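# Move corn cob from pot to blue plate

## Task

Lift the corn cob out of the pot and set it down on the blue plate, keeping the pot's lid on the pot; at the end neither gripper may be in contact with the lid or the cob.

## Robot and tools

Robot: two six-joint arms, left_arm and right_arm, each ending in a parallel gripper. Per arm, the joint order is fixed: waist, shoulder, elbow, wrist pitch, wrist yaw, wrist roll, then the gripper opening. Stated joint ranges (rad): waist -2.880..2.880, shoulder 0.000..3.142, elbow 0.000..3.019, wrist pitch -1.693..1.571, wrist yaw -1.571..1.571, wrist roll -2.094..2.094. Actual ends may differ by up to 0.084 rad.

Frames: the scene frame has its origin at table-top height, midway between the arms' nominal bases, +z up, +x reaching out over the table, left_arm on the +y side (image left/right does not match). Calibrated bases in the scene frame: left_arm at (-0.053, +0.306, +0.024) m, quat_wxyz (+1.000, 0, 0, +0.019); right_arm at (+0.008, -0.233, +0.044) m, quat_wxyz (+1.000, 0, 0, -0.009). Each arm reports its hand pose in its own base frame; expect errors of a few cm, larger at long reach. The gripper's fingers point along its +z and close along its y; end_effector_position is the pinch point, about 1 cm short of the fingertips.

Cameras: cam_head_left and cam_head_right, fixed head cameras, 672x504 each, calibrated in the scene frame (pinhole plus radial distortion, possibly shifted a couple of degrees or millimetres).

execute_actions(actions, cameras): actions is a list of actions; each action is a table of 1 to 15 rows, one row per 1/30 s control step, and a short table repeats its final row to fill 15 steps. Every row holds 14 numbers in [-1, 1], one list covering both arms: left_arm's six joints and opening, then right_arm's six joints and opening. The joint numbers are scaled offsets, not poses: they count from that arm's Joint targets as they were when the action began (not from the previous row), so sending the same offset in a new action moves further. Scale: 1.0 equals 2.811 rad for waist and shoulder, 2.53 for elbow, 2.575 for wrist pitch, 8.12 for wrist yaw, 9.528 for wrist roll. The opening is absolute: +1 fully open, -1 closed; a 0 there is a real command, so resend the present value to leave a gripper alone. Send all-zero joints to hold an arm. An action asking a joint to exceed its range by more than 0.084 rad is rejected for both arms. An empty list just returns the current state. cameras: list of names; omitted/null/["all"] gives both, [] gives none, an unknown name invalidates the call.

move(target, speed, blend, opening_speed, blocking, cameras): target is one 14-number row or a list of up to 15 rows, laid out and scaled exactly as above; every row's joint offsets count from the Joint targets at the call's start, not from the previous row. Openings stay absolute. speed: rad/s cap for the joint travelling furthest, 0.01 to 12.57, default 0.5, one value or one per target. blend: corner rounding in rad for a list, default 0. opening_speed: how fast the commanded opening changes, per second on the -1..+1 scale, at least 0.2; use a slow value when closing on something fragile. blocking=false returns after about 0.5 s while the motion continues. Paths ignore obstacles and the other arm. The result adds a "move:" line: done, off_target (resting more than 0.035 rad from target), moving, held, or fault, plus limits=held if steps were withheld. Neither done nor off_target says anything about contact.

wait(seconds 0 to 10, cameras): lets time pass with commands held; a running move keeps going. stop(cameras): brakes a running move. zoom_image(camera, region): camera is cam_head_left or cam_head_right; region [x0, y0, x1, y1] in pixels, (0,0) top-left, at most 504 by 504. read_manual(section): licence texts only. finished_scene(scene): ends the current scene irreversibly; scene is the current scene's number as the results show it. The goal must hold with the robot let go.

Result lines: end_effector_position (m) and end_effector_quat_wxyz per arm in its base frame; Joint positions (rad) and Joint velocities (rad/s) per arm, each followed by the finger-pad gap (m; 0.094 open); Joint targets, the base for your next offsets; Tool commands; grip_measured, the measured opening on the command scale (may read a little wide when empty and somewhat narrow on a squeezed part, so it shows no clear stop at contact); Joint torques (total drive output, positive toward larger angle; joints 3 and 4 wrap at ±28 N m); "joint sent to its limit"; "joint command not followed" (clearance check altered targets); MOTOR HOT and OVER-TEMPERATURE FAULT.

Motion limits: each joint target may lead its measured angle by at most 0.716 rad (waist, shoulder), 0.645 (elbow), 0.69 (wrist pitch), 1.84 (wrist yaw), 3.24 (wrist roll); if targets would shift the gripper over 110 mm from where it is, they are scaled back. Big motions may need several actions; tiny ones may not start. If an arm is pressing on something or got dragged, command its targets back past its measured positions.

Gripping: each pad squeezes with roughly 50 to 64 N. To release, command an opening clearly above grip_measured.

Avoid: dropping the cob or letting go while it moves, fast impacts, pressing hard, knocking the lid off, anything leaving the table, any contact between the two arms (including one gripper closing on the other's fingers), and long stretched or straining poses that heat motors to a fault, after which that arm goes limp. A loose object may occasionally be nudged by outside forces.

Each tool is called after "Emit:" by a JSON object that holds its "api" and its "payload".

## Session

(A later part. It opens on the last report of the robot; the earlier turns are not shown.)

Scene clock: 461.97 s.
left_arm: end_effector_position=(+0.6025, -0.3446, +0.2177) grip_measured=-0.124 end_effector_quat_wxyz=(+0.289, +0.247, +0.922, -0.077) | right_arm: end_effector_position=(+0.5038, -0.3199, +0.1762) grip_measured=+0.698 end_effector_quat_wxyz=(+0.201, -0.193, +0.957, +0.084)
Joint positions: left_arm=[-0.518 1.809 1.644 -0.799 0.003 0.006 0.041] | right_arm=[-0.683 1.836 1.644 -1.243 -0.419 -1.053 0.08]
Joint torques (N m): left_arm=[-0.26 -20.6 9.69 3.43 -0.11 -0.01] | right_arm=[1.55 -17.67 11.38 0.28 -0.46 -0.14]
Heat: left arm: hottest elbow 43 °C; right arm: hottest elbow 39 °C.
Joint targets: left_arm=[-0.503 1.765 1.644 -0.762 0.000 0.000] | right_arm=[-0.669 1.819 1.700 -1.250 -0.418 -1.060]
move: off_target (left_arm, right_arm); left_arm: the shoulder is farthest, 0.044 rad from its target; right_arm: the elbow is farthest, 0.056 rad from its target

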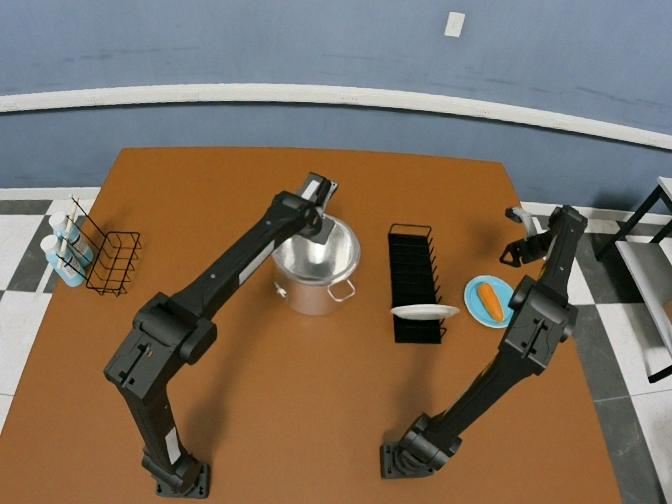

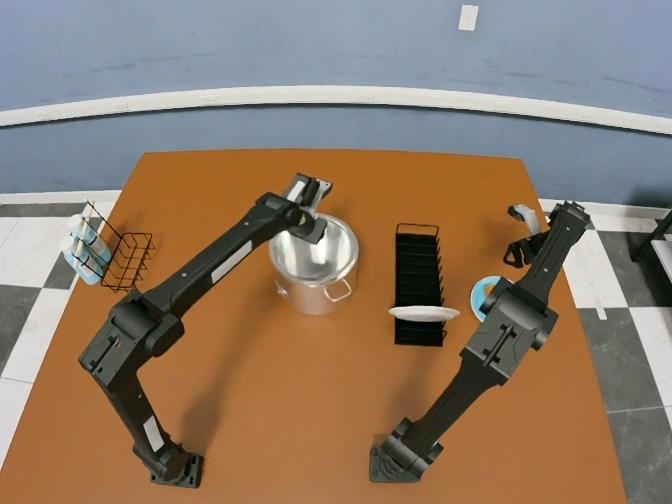

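Emit:
{"api": "move", "payload": {"target": [0,0.0085,0,0,0,0,-0.5,0,0,0,0,0,0,0.7], "speed": 0.05}}

Emit:
{"api": "zoom_image", "payload": {"camera": "cam_head_left", "region": [250, 190, 380, 330]}}

Emit:
{"api": "zoom_image", "payload": {"camera": "cam_head_right", "region": [250, 190, 380, 330]}}

Scene clock: 467.97 s.
left_arm: end_effector_position=(+0.6025, -0.3446, +0.2176) grip_measured=-0.124 end_effector_quat_wxyz=(+0.289, +0.247, +0.922, -0.077) | right_arm: end_effector_position=(+0.5038, -0.3199, +0.1762) grip_measured=+0.698 end_effector_quat_wxyz=(+0.201, -0.193, +0.957, +0.084)
Joint positions: left_arm=[-0.518 1.809 1.643 -0.799 0.003 0.006 0.041] | right_arm=[-0.683 1.836 1.644 -1.243 -0.419 -1.053 0.08]
Joint torques (N m): left_arm=[-0.73 -19.02 9.76 3.41 -0.12 0.02] | right_arm=[1.49 -17.67 11.4 0.28 -0.46 -0.14]
Heat: left arm: hottest elbow 43 °C; right arm: hottest elbow 39 °C.
Joint targets: left_arm=[-0.503 1.789 1.644 -0.762 0.000 0.000] | right_arm=[-0.669 1.819 1.700 -1.250 -0.418 -1.060]
move: off_target (left_arm, right_arm); left_arm: the wrist pitch is farthest, 0.037 rad from its target; right_arm: the elbow is farthest, 0.056 rad from its target

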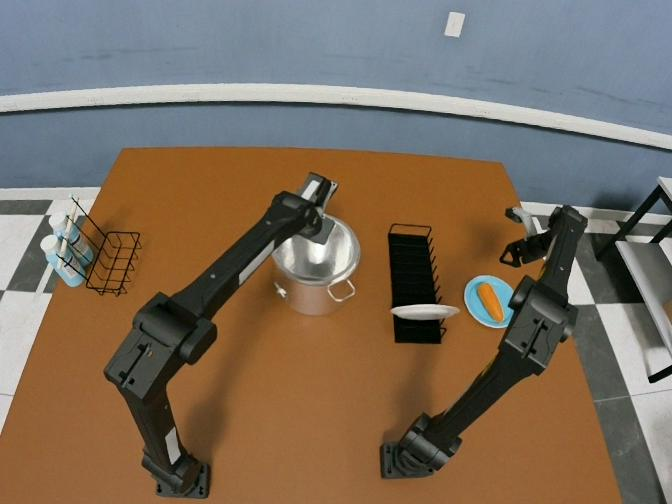

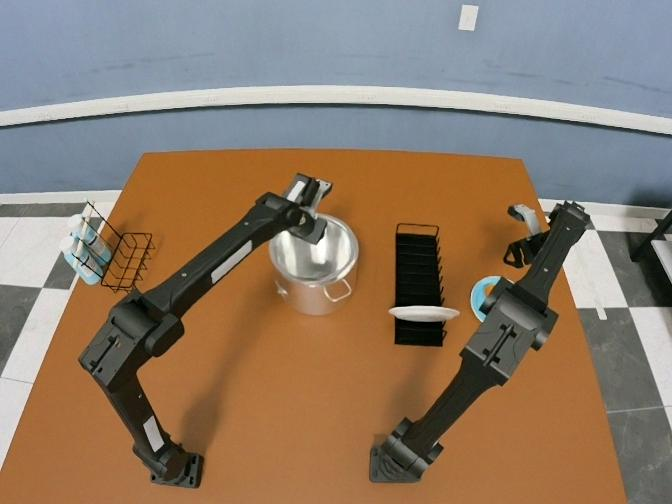

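Scaled by 3.600 from the camera's image (finer frame: 960x720).

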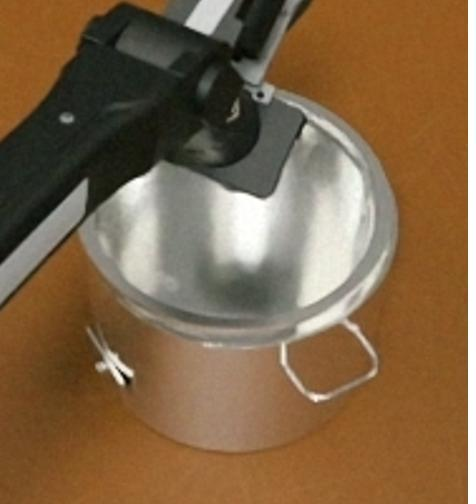

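Scaled by 3.600 from the camera's image (finer frame: 960x720).

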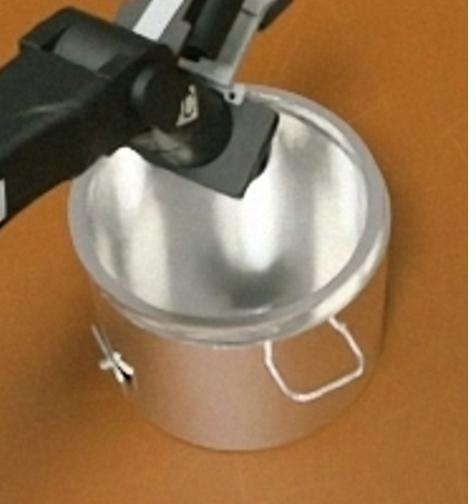

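Emit:
{"api": "move", "payload": {"target": [0,0.0085,0,0,0,0,-0.5,0,0,0,0,0,0,0.7], "speed": 0.05, "cameras": []}}

Scene clock: 474.47 s.
left_arm: end_effector_position=(+0.6025, -0.3446, +0.2176) grip_measured=-0.124 end_effector_quat_wxyz=(+0.289, +0.247, +0.922, -0.077) | right_arm: end_effector_position=(+0.5038, -0.3199, +0.1762) grip_measured=+0.698 end_effector_quat_wxyz=(+0.201, -0.193, +0.957, +0.084)
Joint positions: left_arm=[-0.518 1.809 1.643 -0.799 0.003 0.006 0.041] | right_arm=[-0.683 1.836 1.644 -1.243 -0.419 -1.053 0.08]
Joint torques (N m): left_arm=[-0.21 -17.03 9.92 3.41 -0.11 0.01] | right_arm=[1.49 -17.73 11.38 0.29 -0.46 -0.14]
Heat: left arm: hottest elbow 43 °C; right arm: hottest elbow 40 °C.
Joint targets: left_arm=[-0.503 1.813 1.644 -0.762 0.000 0.000] | right_arm=[-0.669 1.819 1.700 -1.250 -0.418 -1.060]
move: off_target (left_arm, right_arm); left_arm: the wrist pitch is farthest, 0.037 rad from its target; right_arm: the elbow is farthest, 0.056 rad from its target

Emit:
{"api": "move", "payload": {"target": [0,0.0075,0,0,0,0,-0.5,0,0,0,0,0,0,0.7], "speed": 0.05, "cameras": []}}

Emit:
{"api": "move", "payload": {"target": [0,0.0055,0,0,0,0,-0.5,0,0,0,0,0,0,0.7], "speed": 0.05}}

Emit:
{"api": "zoom_image", "payload": {"camera": "cam_head_left", "region": [250, 190, 380, 330]}}

Emit:
{"api": "zoom_image", "payload": {"camera": "cam_head_right", "region": [250, 190, 380, 330]}}

Scene clock: 491.07 s.
left_arm: end_effector_position=(+0.6026, -0.3447, +0.2166) grip_measured=-0.124 end_effector_quat_wxyz=(+0.288, +0.248, +0.922, -0.077) | right_arm: end_effector_position=(+0.5038, -0.3199, +0.1762) grip_measured=+0.698 end_effector_quat_wxyz=(+0.201, -0.193, +0.957, +0.084)
Joint positions: left_arm=[-0.518 1.81 1.643 -0.799 0.003 0.006 0.041] | right_arm=[-0.683 1.836 1.644 -1.243 -0.419 -1.053 0.08]
Joint torques (N m): left_arm=[-0.56 -15.5 10 3.36 -0.12 -0.02] | right_arm=[1.49 -17.67 11.38 0.28 -0.46 -0.14]
Heat: left arm: hottest elbow 42 °C; right arm: hottest elbow 40 °C.
Joint targets: left_arm=[-0.503 1.834 1.644 -0.762 0.000 0.000] | right_arm=[-0.669 1.819 1.700 -1.250 -0.418 -1.060]
move: off_target (left_arm, right_arm); left_arm: the wrist pitch is farthest, 0.037 rad from its target; right_arm: the elbow is farthest, 0.056 rad from its target

Scene clock: 491.77 s.
left_arm: end_effector_position=(+0.6028, -0.3448, +0.2153) grip_measured=-0.124 end_effector_quat_wxyz=(+0.287, +0.248, +0.922, -0.077) | right_arm: end_effector_position=(+0.5038, -0.3199, +0.1762) grip_measured=+0.698 end_effector_quat_wxyz=(+0.201, -0.193, +0.957, +0.084)
Joint positions: left_arm=[-0.518 1.812 1.643 -0.799 0.003 0.006 0.041] | right_arm=[-0.683 1.836 1.644 -1.243 -0.419 -1.053 0.08]
Joint torques (N m): left_arm=[-0.09 -14.68 9.74 3.34 -0.09 -0.04] | right_arm=[1.49 -17.73 11.38 0.29 -0.46 -0.14]
Heat: left arm: hottest elbow 42 °C; right arm: hottest elbow 40 °C.
Joint targets: left_arm=[-0.503 1.850 1.644 -0.762 0.000 0.000] | right_arm=[-0.669 1.819 1.700 -1.250 -0.418 -1.060]
move: off_target (left_arm, right_arm); left_arm: the shoulder is farthest, 0.037 rad from its target; right_arm: the elbow is farthest, 0.056 rad from its target

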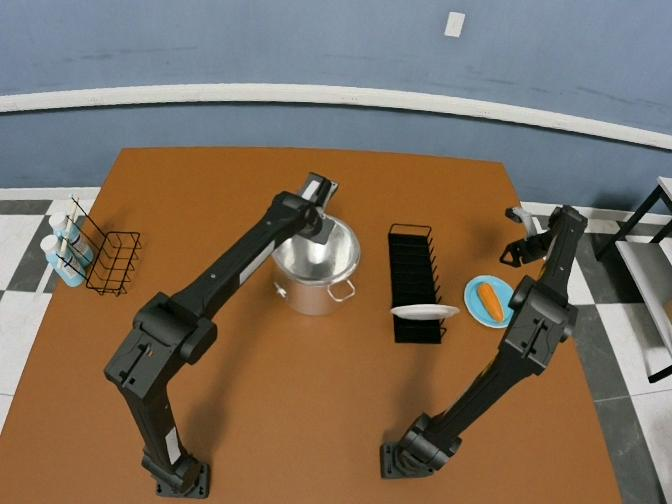

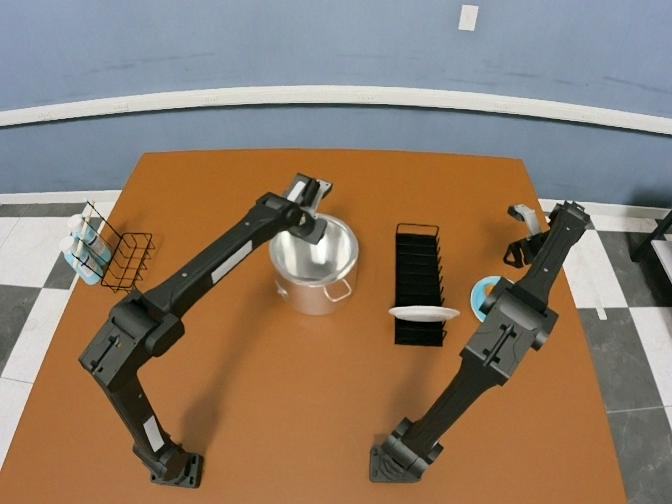

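Scaled by 3.600 from the camera's image (finer frame: 960x720).

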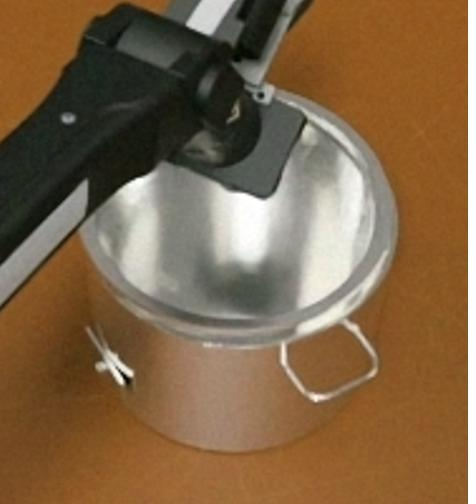

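Scaled by 3.600 from the camera's image (finer frame: 960x720).

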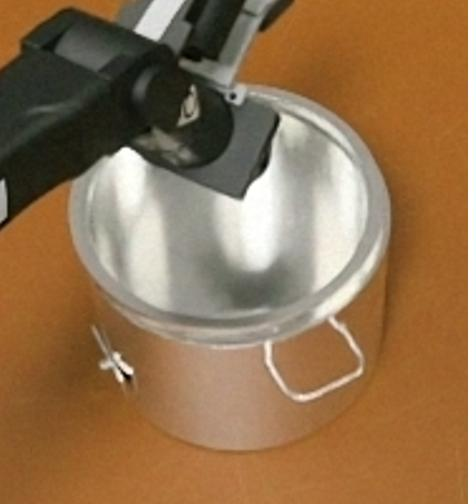

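Emit:
{"api": "move", "payload": {"target": [-0.0155,0,0,0,0,0,-0.5,0,0,0,0,0,0,0.7], "speed": 0.05}}

Emit:
{"api": "zoom_image", "payload": {"camera": "cam_head_left", "region": [250, 190, 380, 330]}}

Emit:
{"api": "zoom_image", "payload": {"camera": "cam_head_right", "region": [250, 190, 380, 330]}}

Scene clock: 506.53 s.
left_arm: end_effector_position=(+0.5993, -0.3522, +0.2106) grip_measured=-0.124 end_effector_quat_wxyz=(+0.285, +0.253, +0.922, -0.074) | right_arm: end_effector_position=(+0.5038, -0.3199, +0.1762) grip_measured=+0.698 end_effector_quat_wxyz=(+0.201, -0.193, +0.957, +0.084)
Joint positions: left_arm=[-0.532 1.819 1.643 -0.798 -0.006 0.006 0.041] | right_arm=[-0.683 1.836 1.644 -1.243 -0.419 -1.053 0.08]
Joint torques (N m): left_arm=[-3.43 -15.21 9.84 3.41 0.24 -0.02] | right_arm=[1.55 -17.73 11.38 0.28 -0.46 -0.14]
Heat: left arm: hottest elbow 42 °C; right arm: hottest elbow 40 °C.
Joint targets: left_arm=[-0.547 1.850 1.644 -0.762 0.000 0.000] | right_arm=[-0.669 1.819 1.700 -1.250 -0.418 -1.060]
move: off_target (left_arm, right_arm); left_arm: the wrist pitch is farthest, 0.036 rad from its target; right_arm: the elbow is farthest, 0.056 rad from its target

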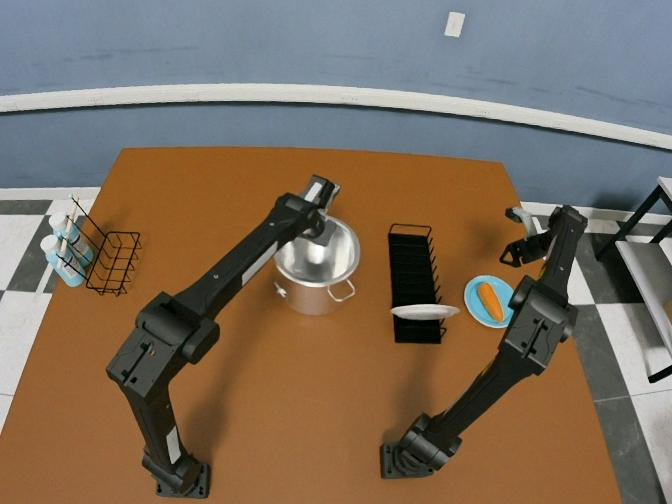

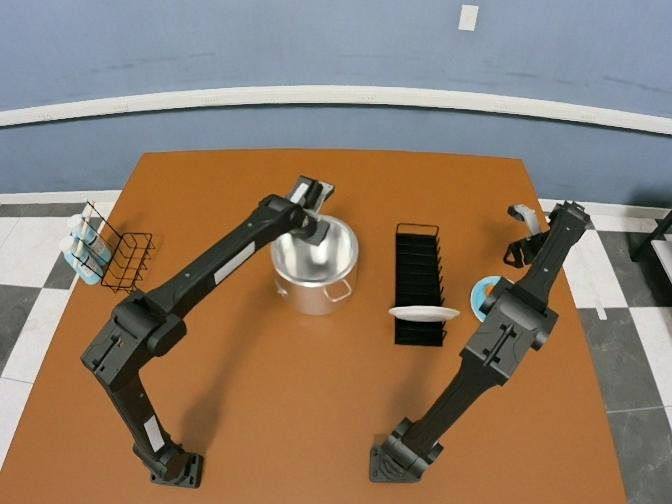

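Scaled by 3.600 from the camera's image (finer frame: 960x720).

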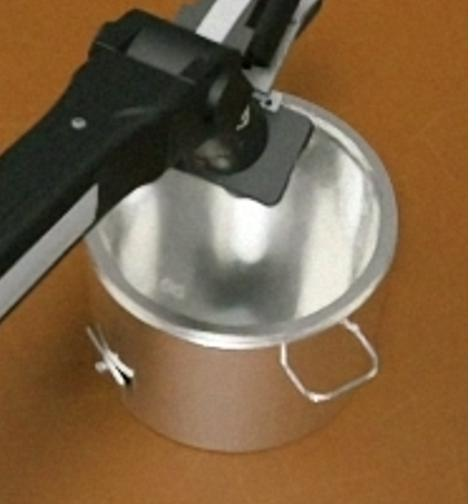

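Scaled by 3.600 from the camera's image (finer frame: 960x720).

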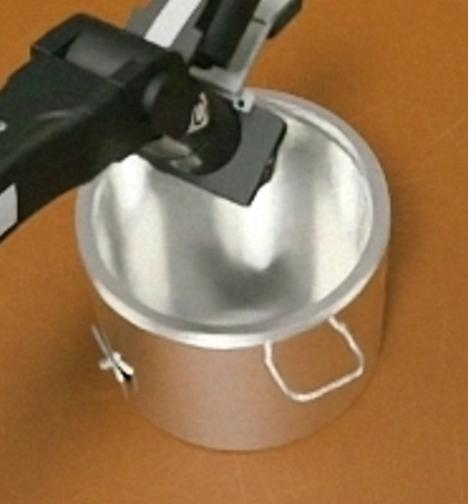

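Emit:
{"api": "move", "payload": {"target": [0,0.006,0,0,0,0,-0.5,0,0,0,0,0,0,0.7], "speed": 0.04}}

Emit:
{"api": "zoom_image", "payload": {"camera": "cam_head_left", "region": [250, 190, 380, 330]}}

Emit:
{"api": "zoom_image", "payload": {"camera": "cam_head_right", "region": [250, 190, 380, 330]}}

Scene clock: 513.90 s.
left_arm: end_effector_position=(+0.5994, -0.3523, +0.2095) grip_measured=-0.124 end_effector_quat_wxyz=(+0.284, +0.253, +0.922, -0.073) | right_arm: end_effector_position=(+0.5038, -0.3199, +0.1762) grip_measured=+0.698 end_effector_quat_wxyz=(+0.201, -0.193, +0.957, +0.084)
Joint positions: left_arm=[-0.532 1.821 1.643 -0.798 -0.006 0.006 0.041] | right_arm=[-0.683 1.836 1.644 -1.243 -0.419 -1.053 0.08]
Joint torques (N m): left_arm=[-2.84 -13.68 9.81 3.36 0.27 0] | right_arm=[1.49 -17.73 11.4 0.29 -0.46 -0.14]
Heat: left arm: hottest elbow 42 °C; right arm: hottest elbow 41 °C.
Joint targets: left_arm=[-0.547 1.867 1.644 -0.762 0.000 0.000] | right_arm=[-0.669 1.819 1.700 -1.250 -0.418 -1.060]
move: off_target (left_arm, right_arm); left_arm: the shoulder is farthest, 0.046 rad from its target; right_arm: the elbow is farthest, 0.056 rad from its target

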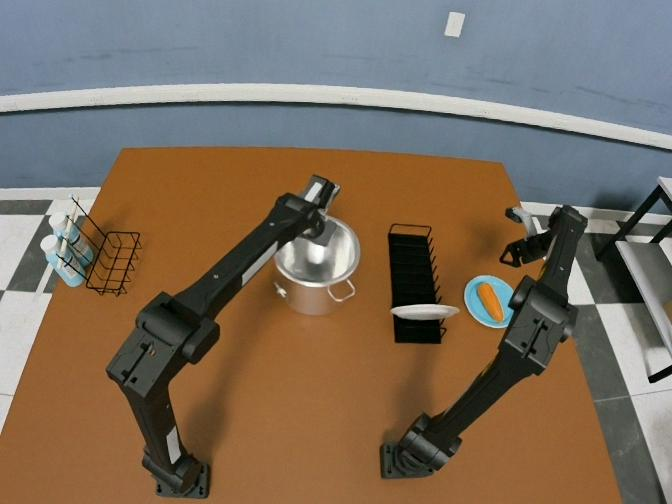

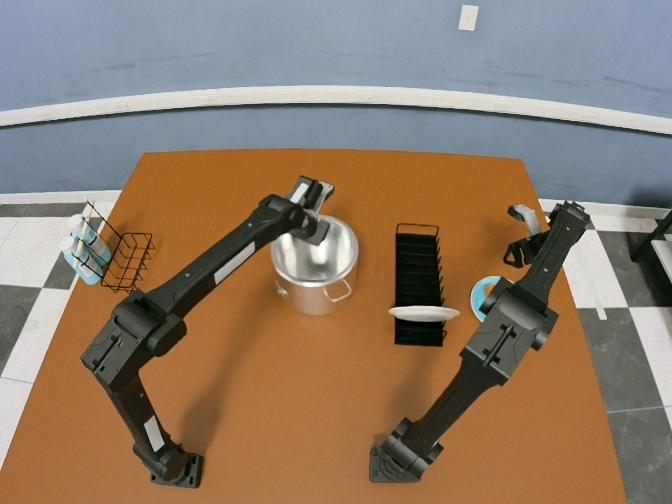

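Scaled by 3.600 from the camera's image (finer frame: 960x720).

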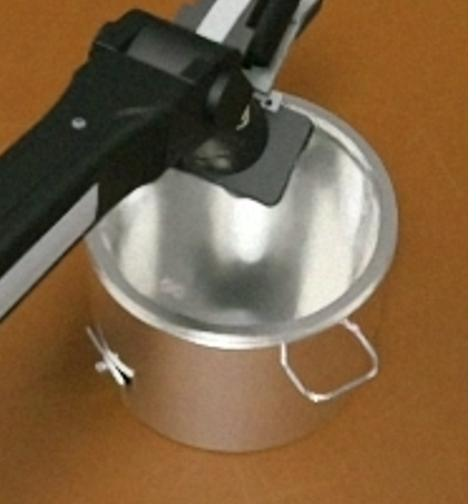

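Scaled by 3.600 from the camera's image (finer frame: 960x720).

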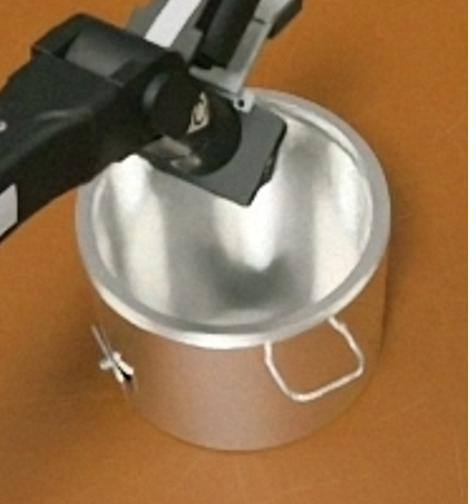

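Emit:
{"api": "move", "payload": {"target": [[0.002,0.001,0,0,0,0,0.3,0,0,0,0,0,0,0.7],[0.004,-0.007,0.0573,-0.075,0,0,1,0,0,0,0,0,0,0.7],[0.05,-0.03,0.1,-0.12,0,0,1,0,0,0,0,0,0,0.7]], "speed": 0.3, "opening_speed": 0.6}}

Emit:
{"api": "zoom_image", "payload": {"camera": "cam_head_left", "region": [250, 190, 380, 330]}}

Emit:
{"api": "zoom_image", "payload": {"camera": "cam_head_right", "region": [250, 190, 380, 330]}}

Scene clock: 528.60 s.
left_arm: end_effector_position=(+0.6305, -0.2649, +0.2882) grip_measured=+0.999 end_effector_quat_wxyz=(+0.266, +0.192, +0.943, -0.052) | right_arm: end_effector_position=(+0.5038, -0.3199, +0.1762) grip_measured=+0.698 end_effector_quat_wxyz=(+0.201, -0.193, +0.957, +0.084)
Joint positions: left_arm=[-0.398 1.8 1.837 -1.06 -0.002 0.006 0.094] | right_arm=[-0.683 1.836 1.644 -1.243 -0.419 -1.053 0.08]
Joint torques (N m): left_arm=[-3.14 -18.26 15.01 1.18 0.05 -0.03] | right_arm=[1.49 -17.67 11.38 0.28 -0.46 -0.14]
Heat: left arm: hottest elbow 42 °C; right arm: hottest elbow 41 °C.
Joint targets: left_arm=[-0.406 1.782 1.897 -1.071 0.000 0.000] | right_arm=[-0.669 1.819 1.700 -1.250 -0.418 -1.060]
move: off_target (left_arm, right_arm); target 2's new numbers were sent with left_arm's elbow 0.060 rad from that target; left_arm: the elbow is farthest, 0.060 rad from its target; right_arm: the elbow is farthest, 0.056 rad from its target

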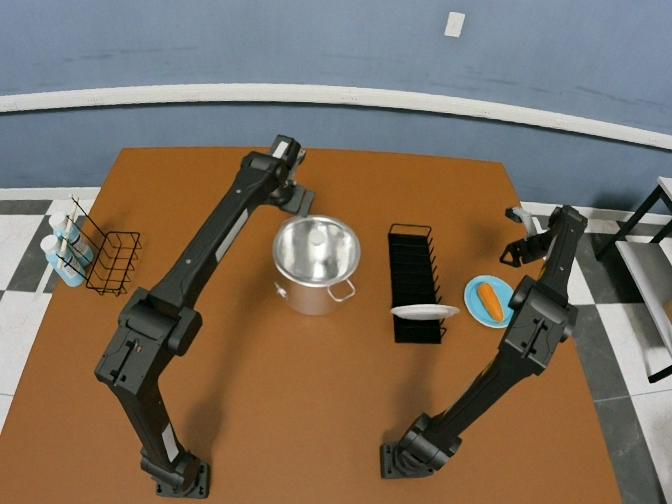

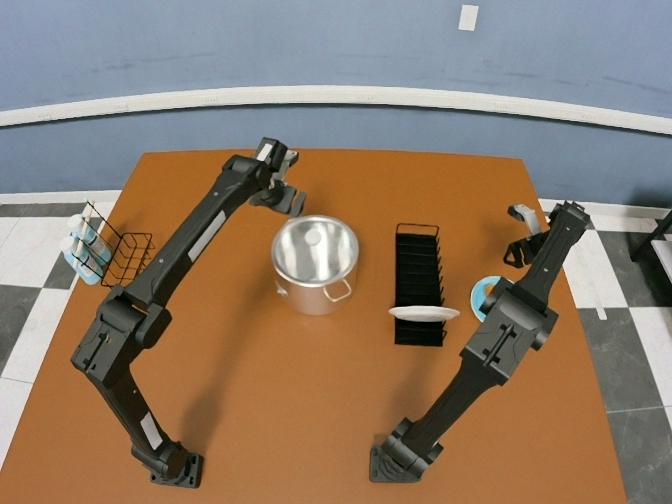

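Scaled by 3.600 from the camera's image (finer frame: 960x720).

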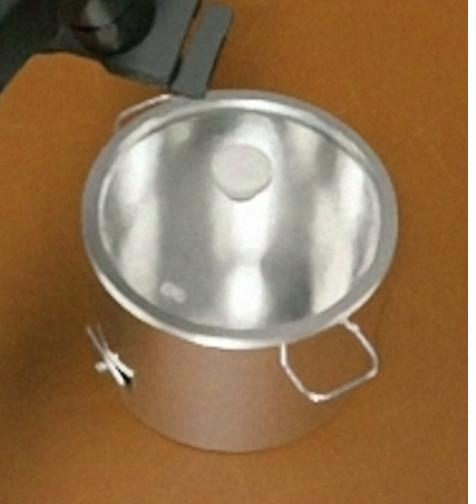

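Scaled by 3.600 from the camera's image (finer frame: 960x720).

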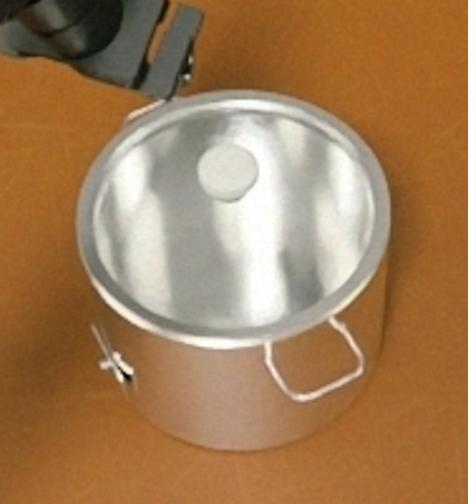

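Lid seated. Learned a lot; finish scene 1.

Emit:
{"api": "finished_scene", "payload": {"scene": 1}}

The scene is finished: the task was done.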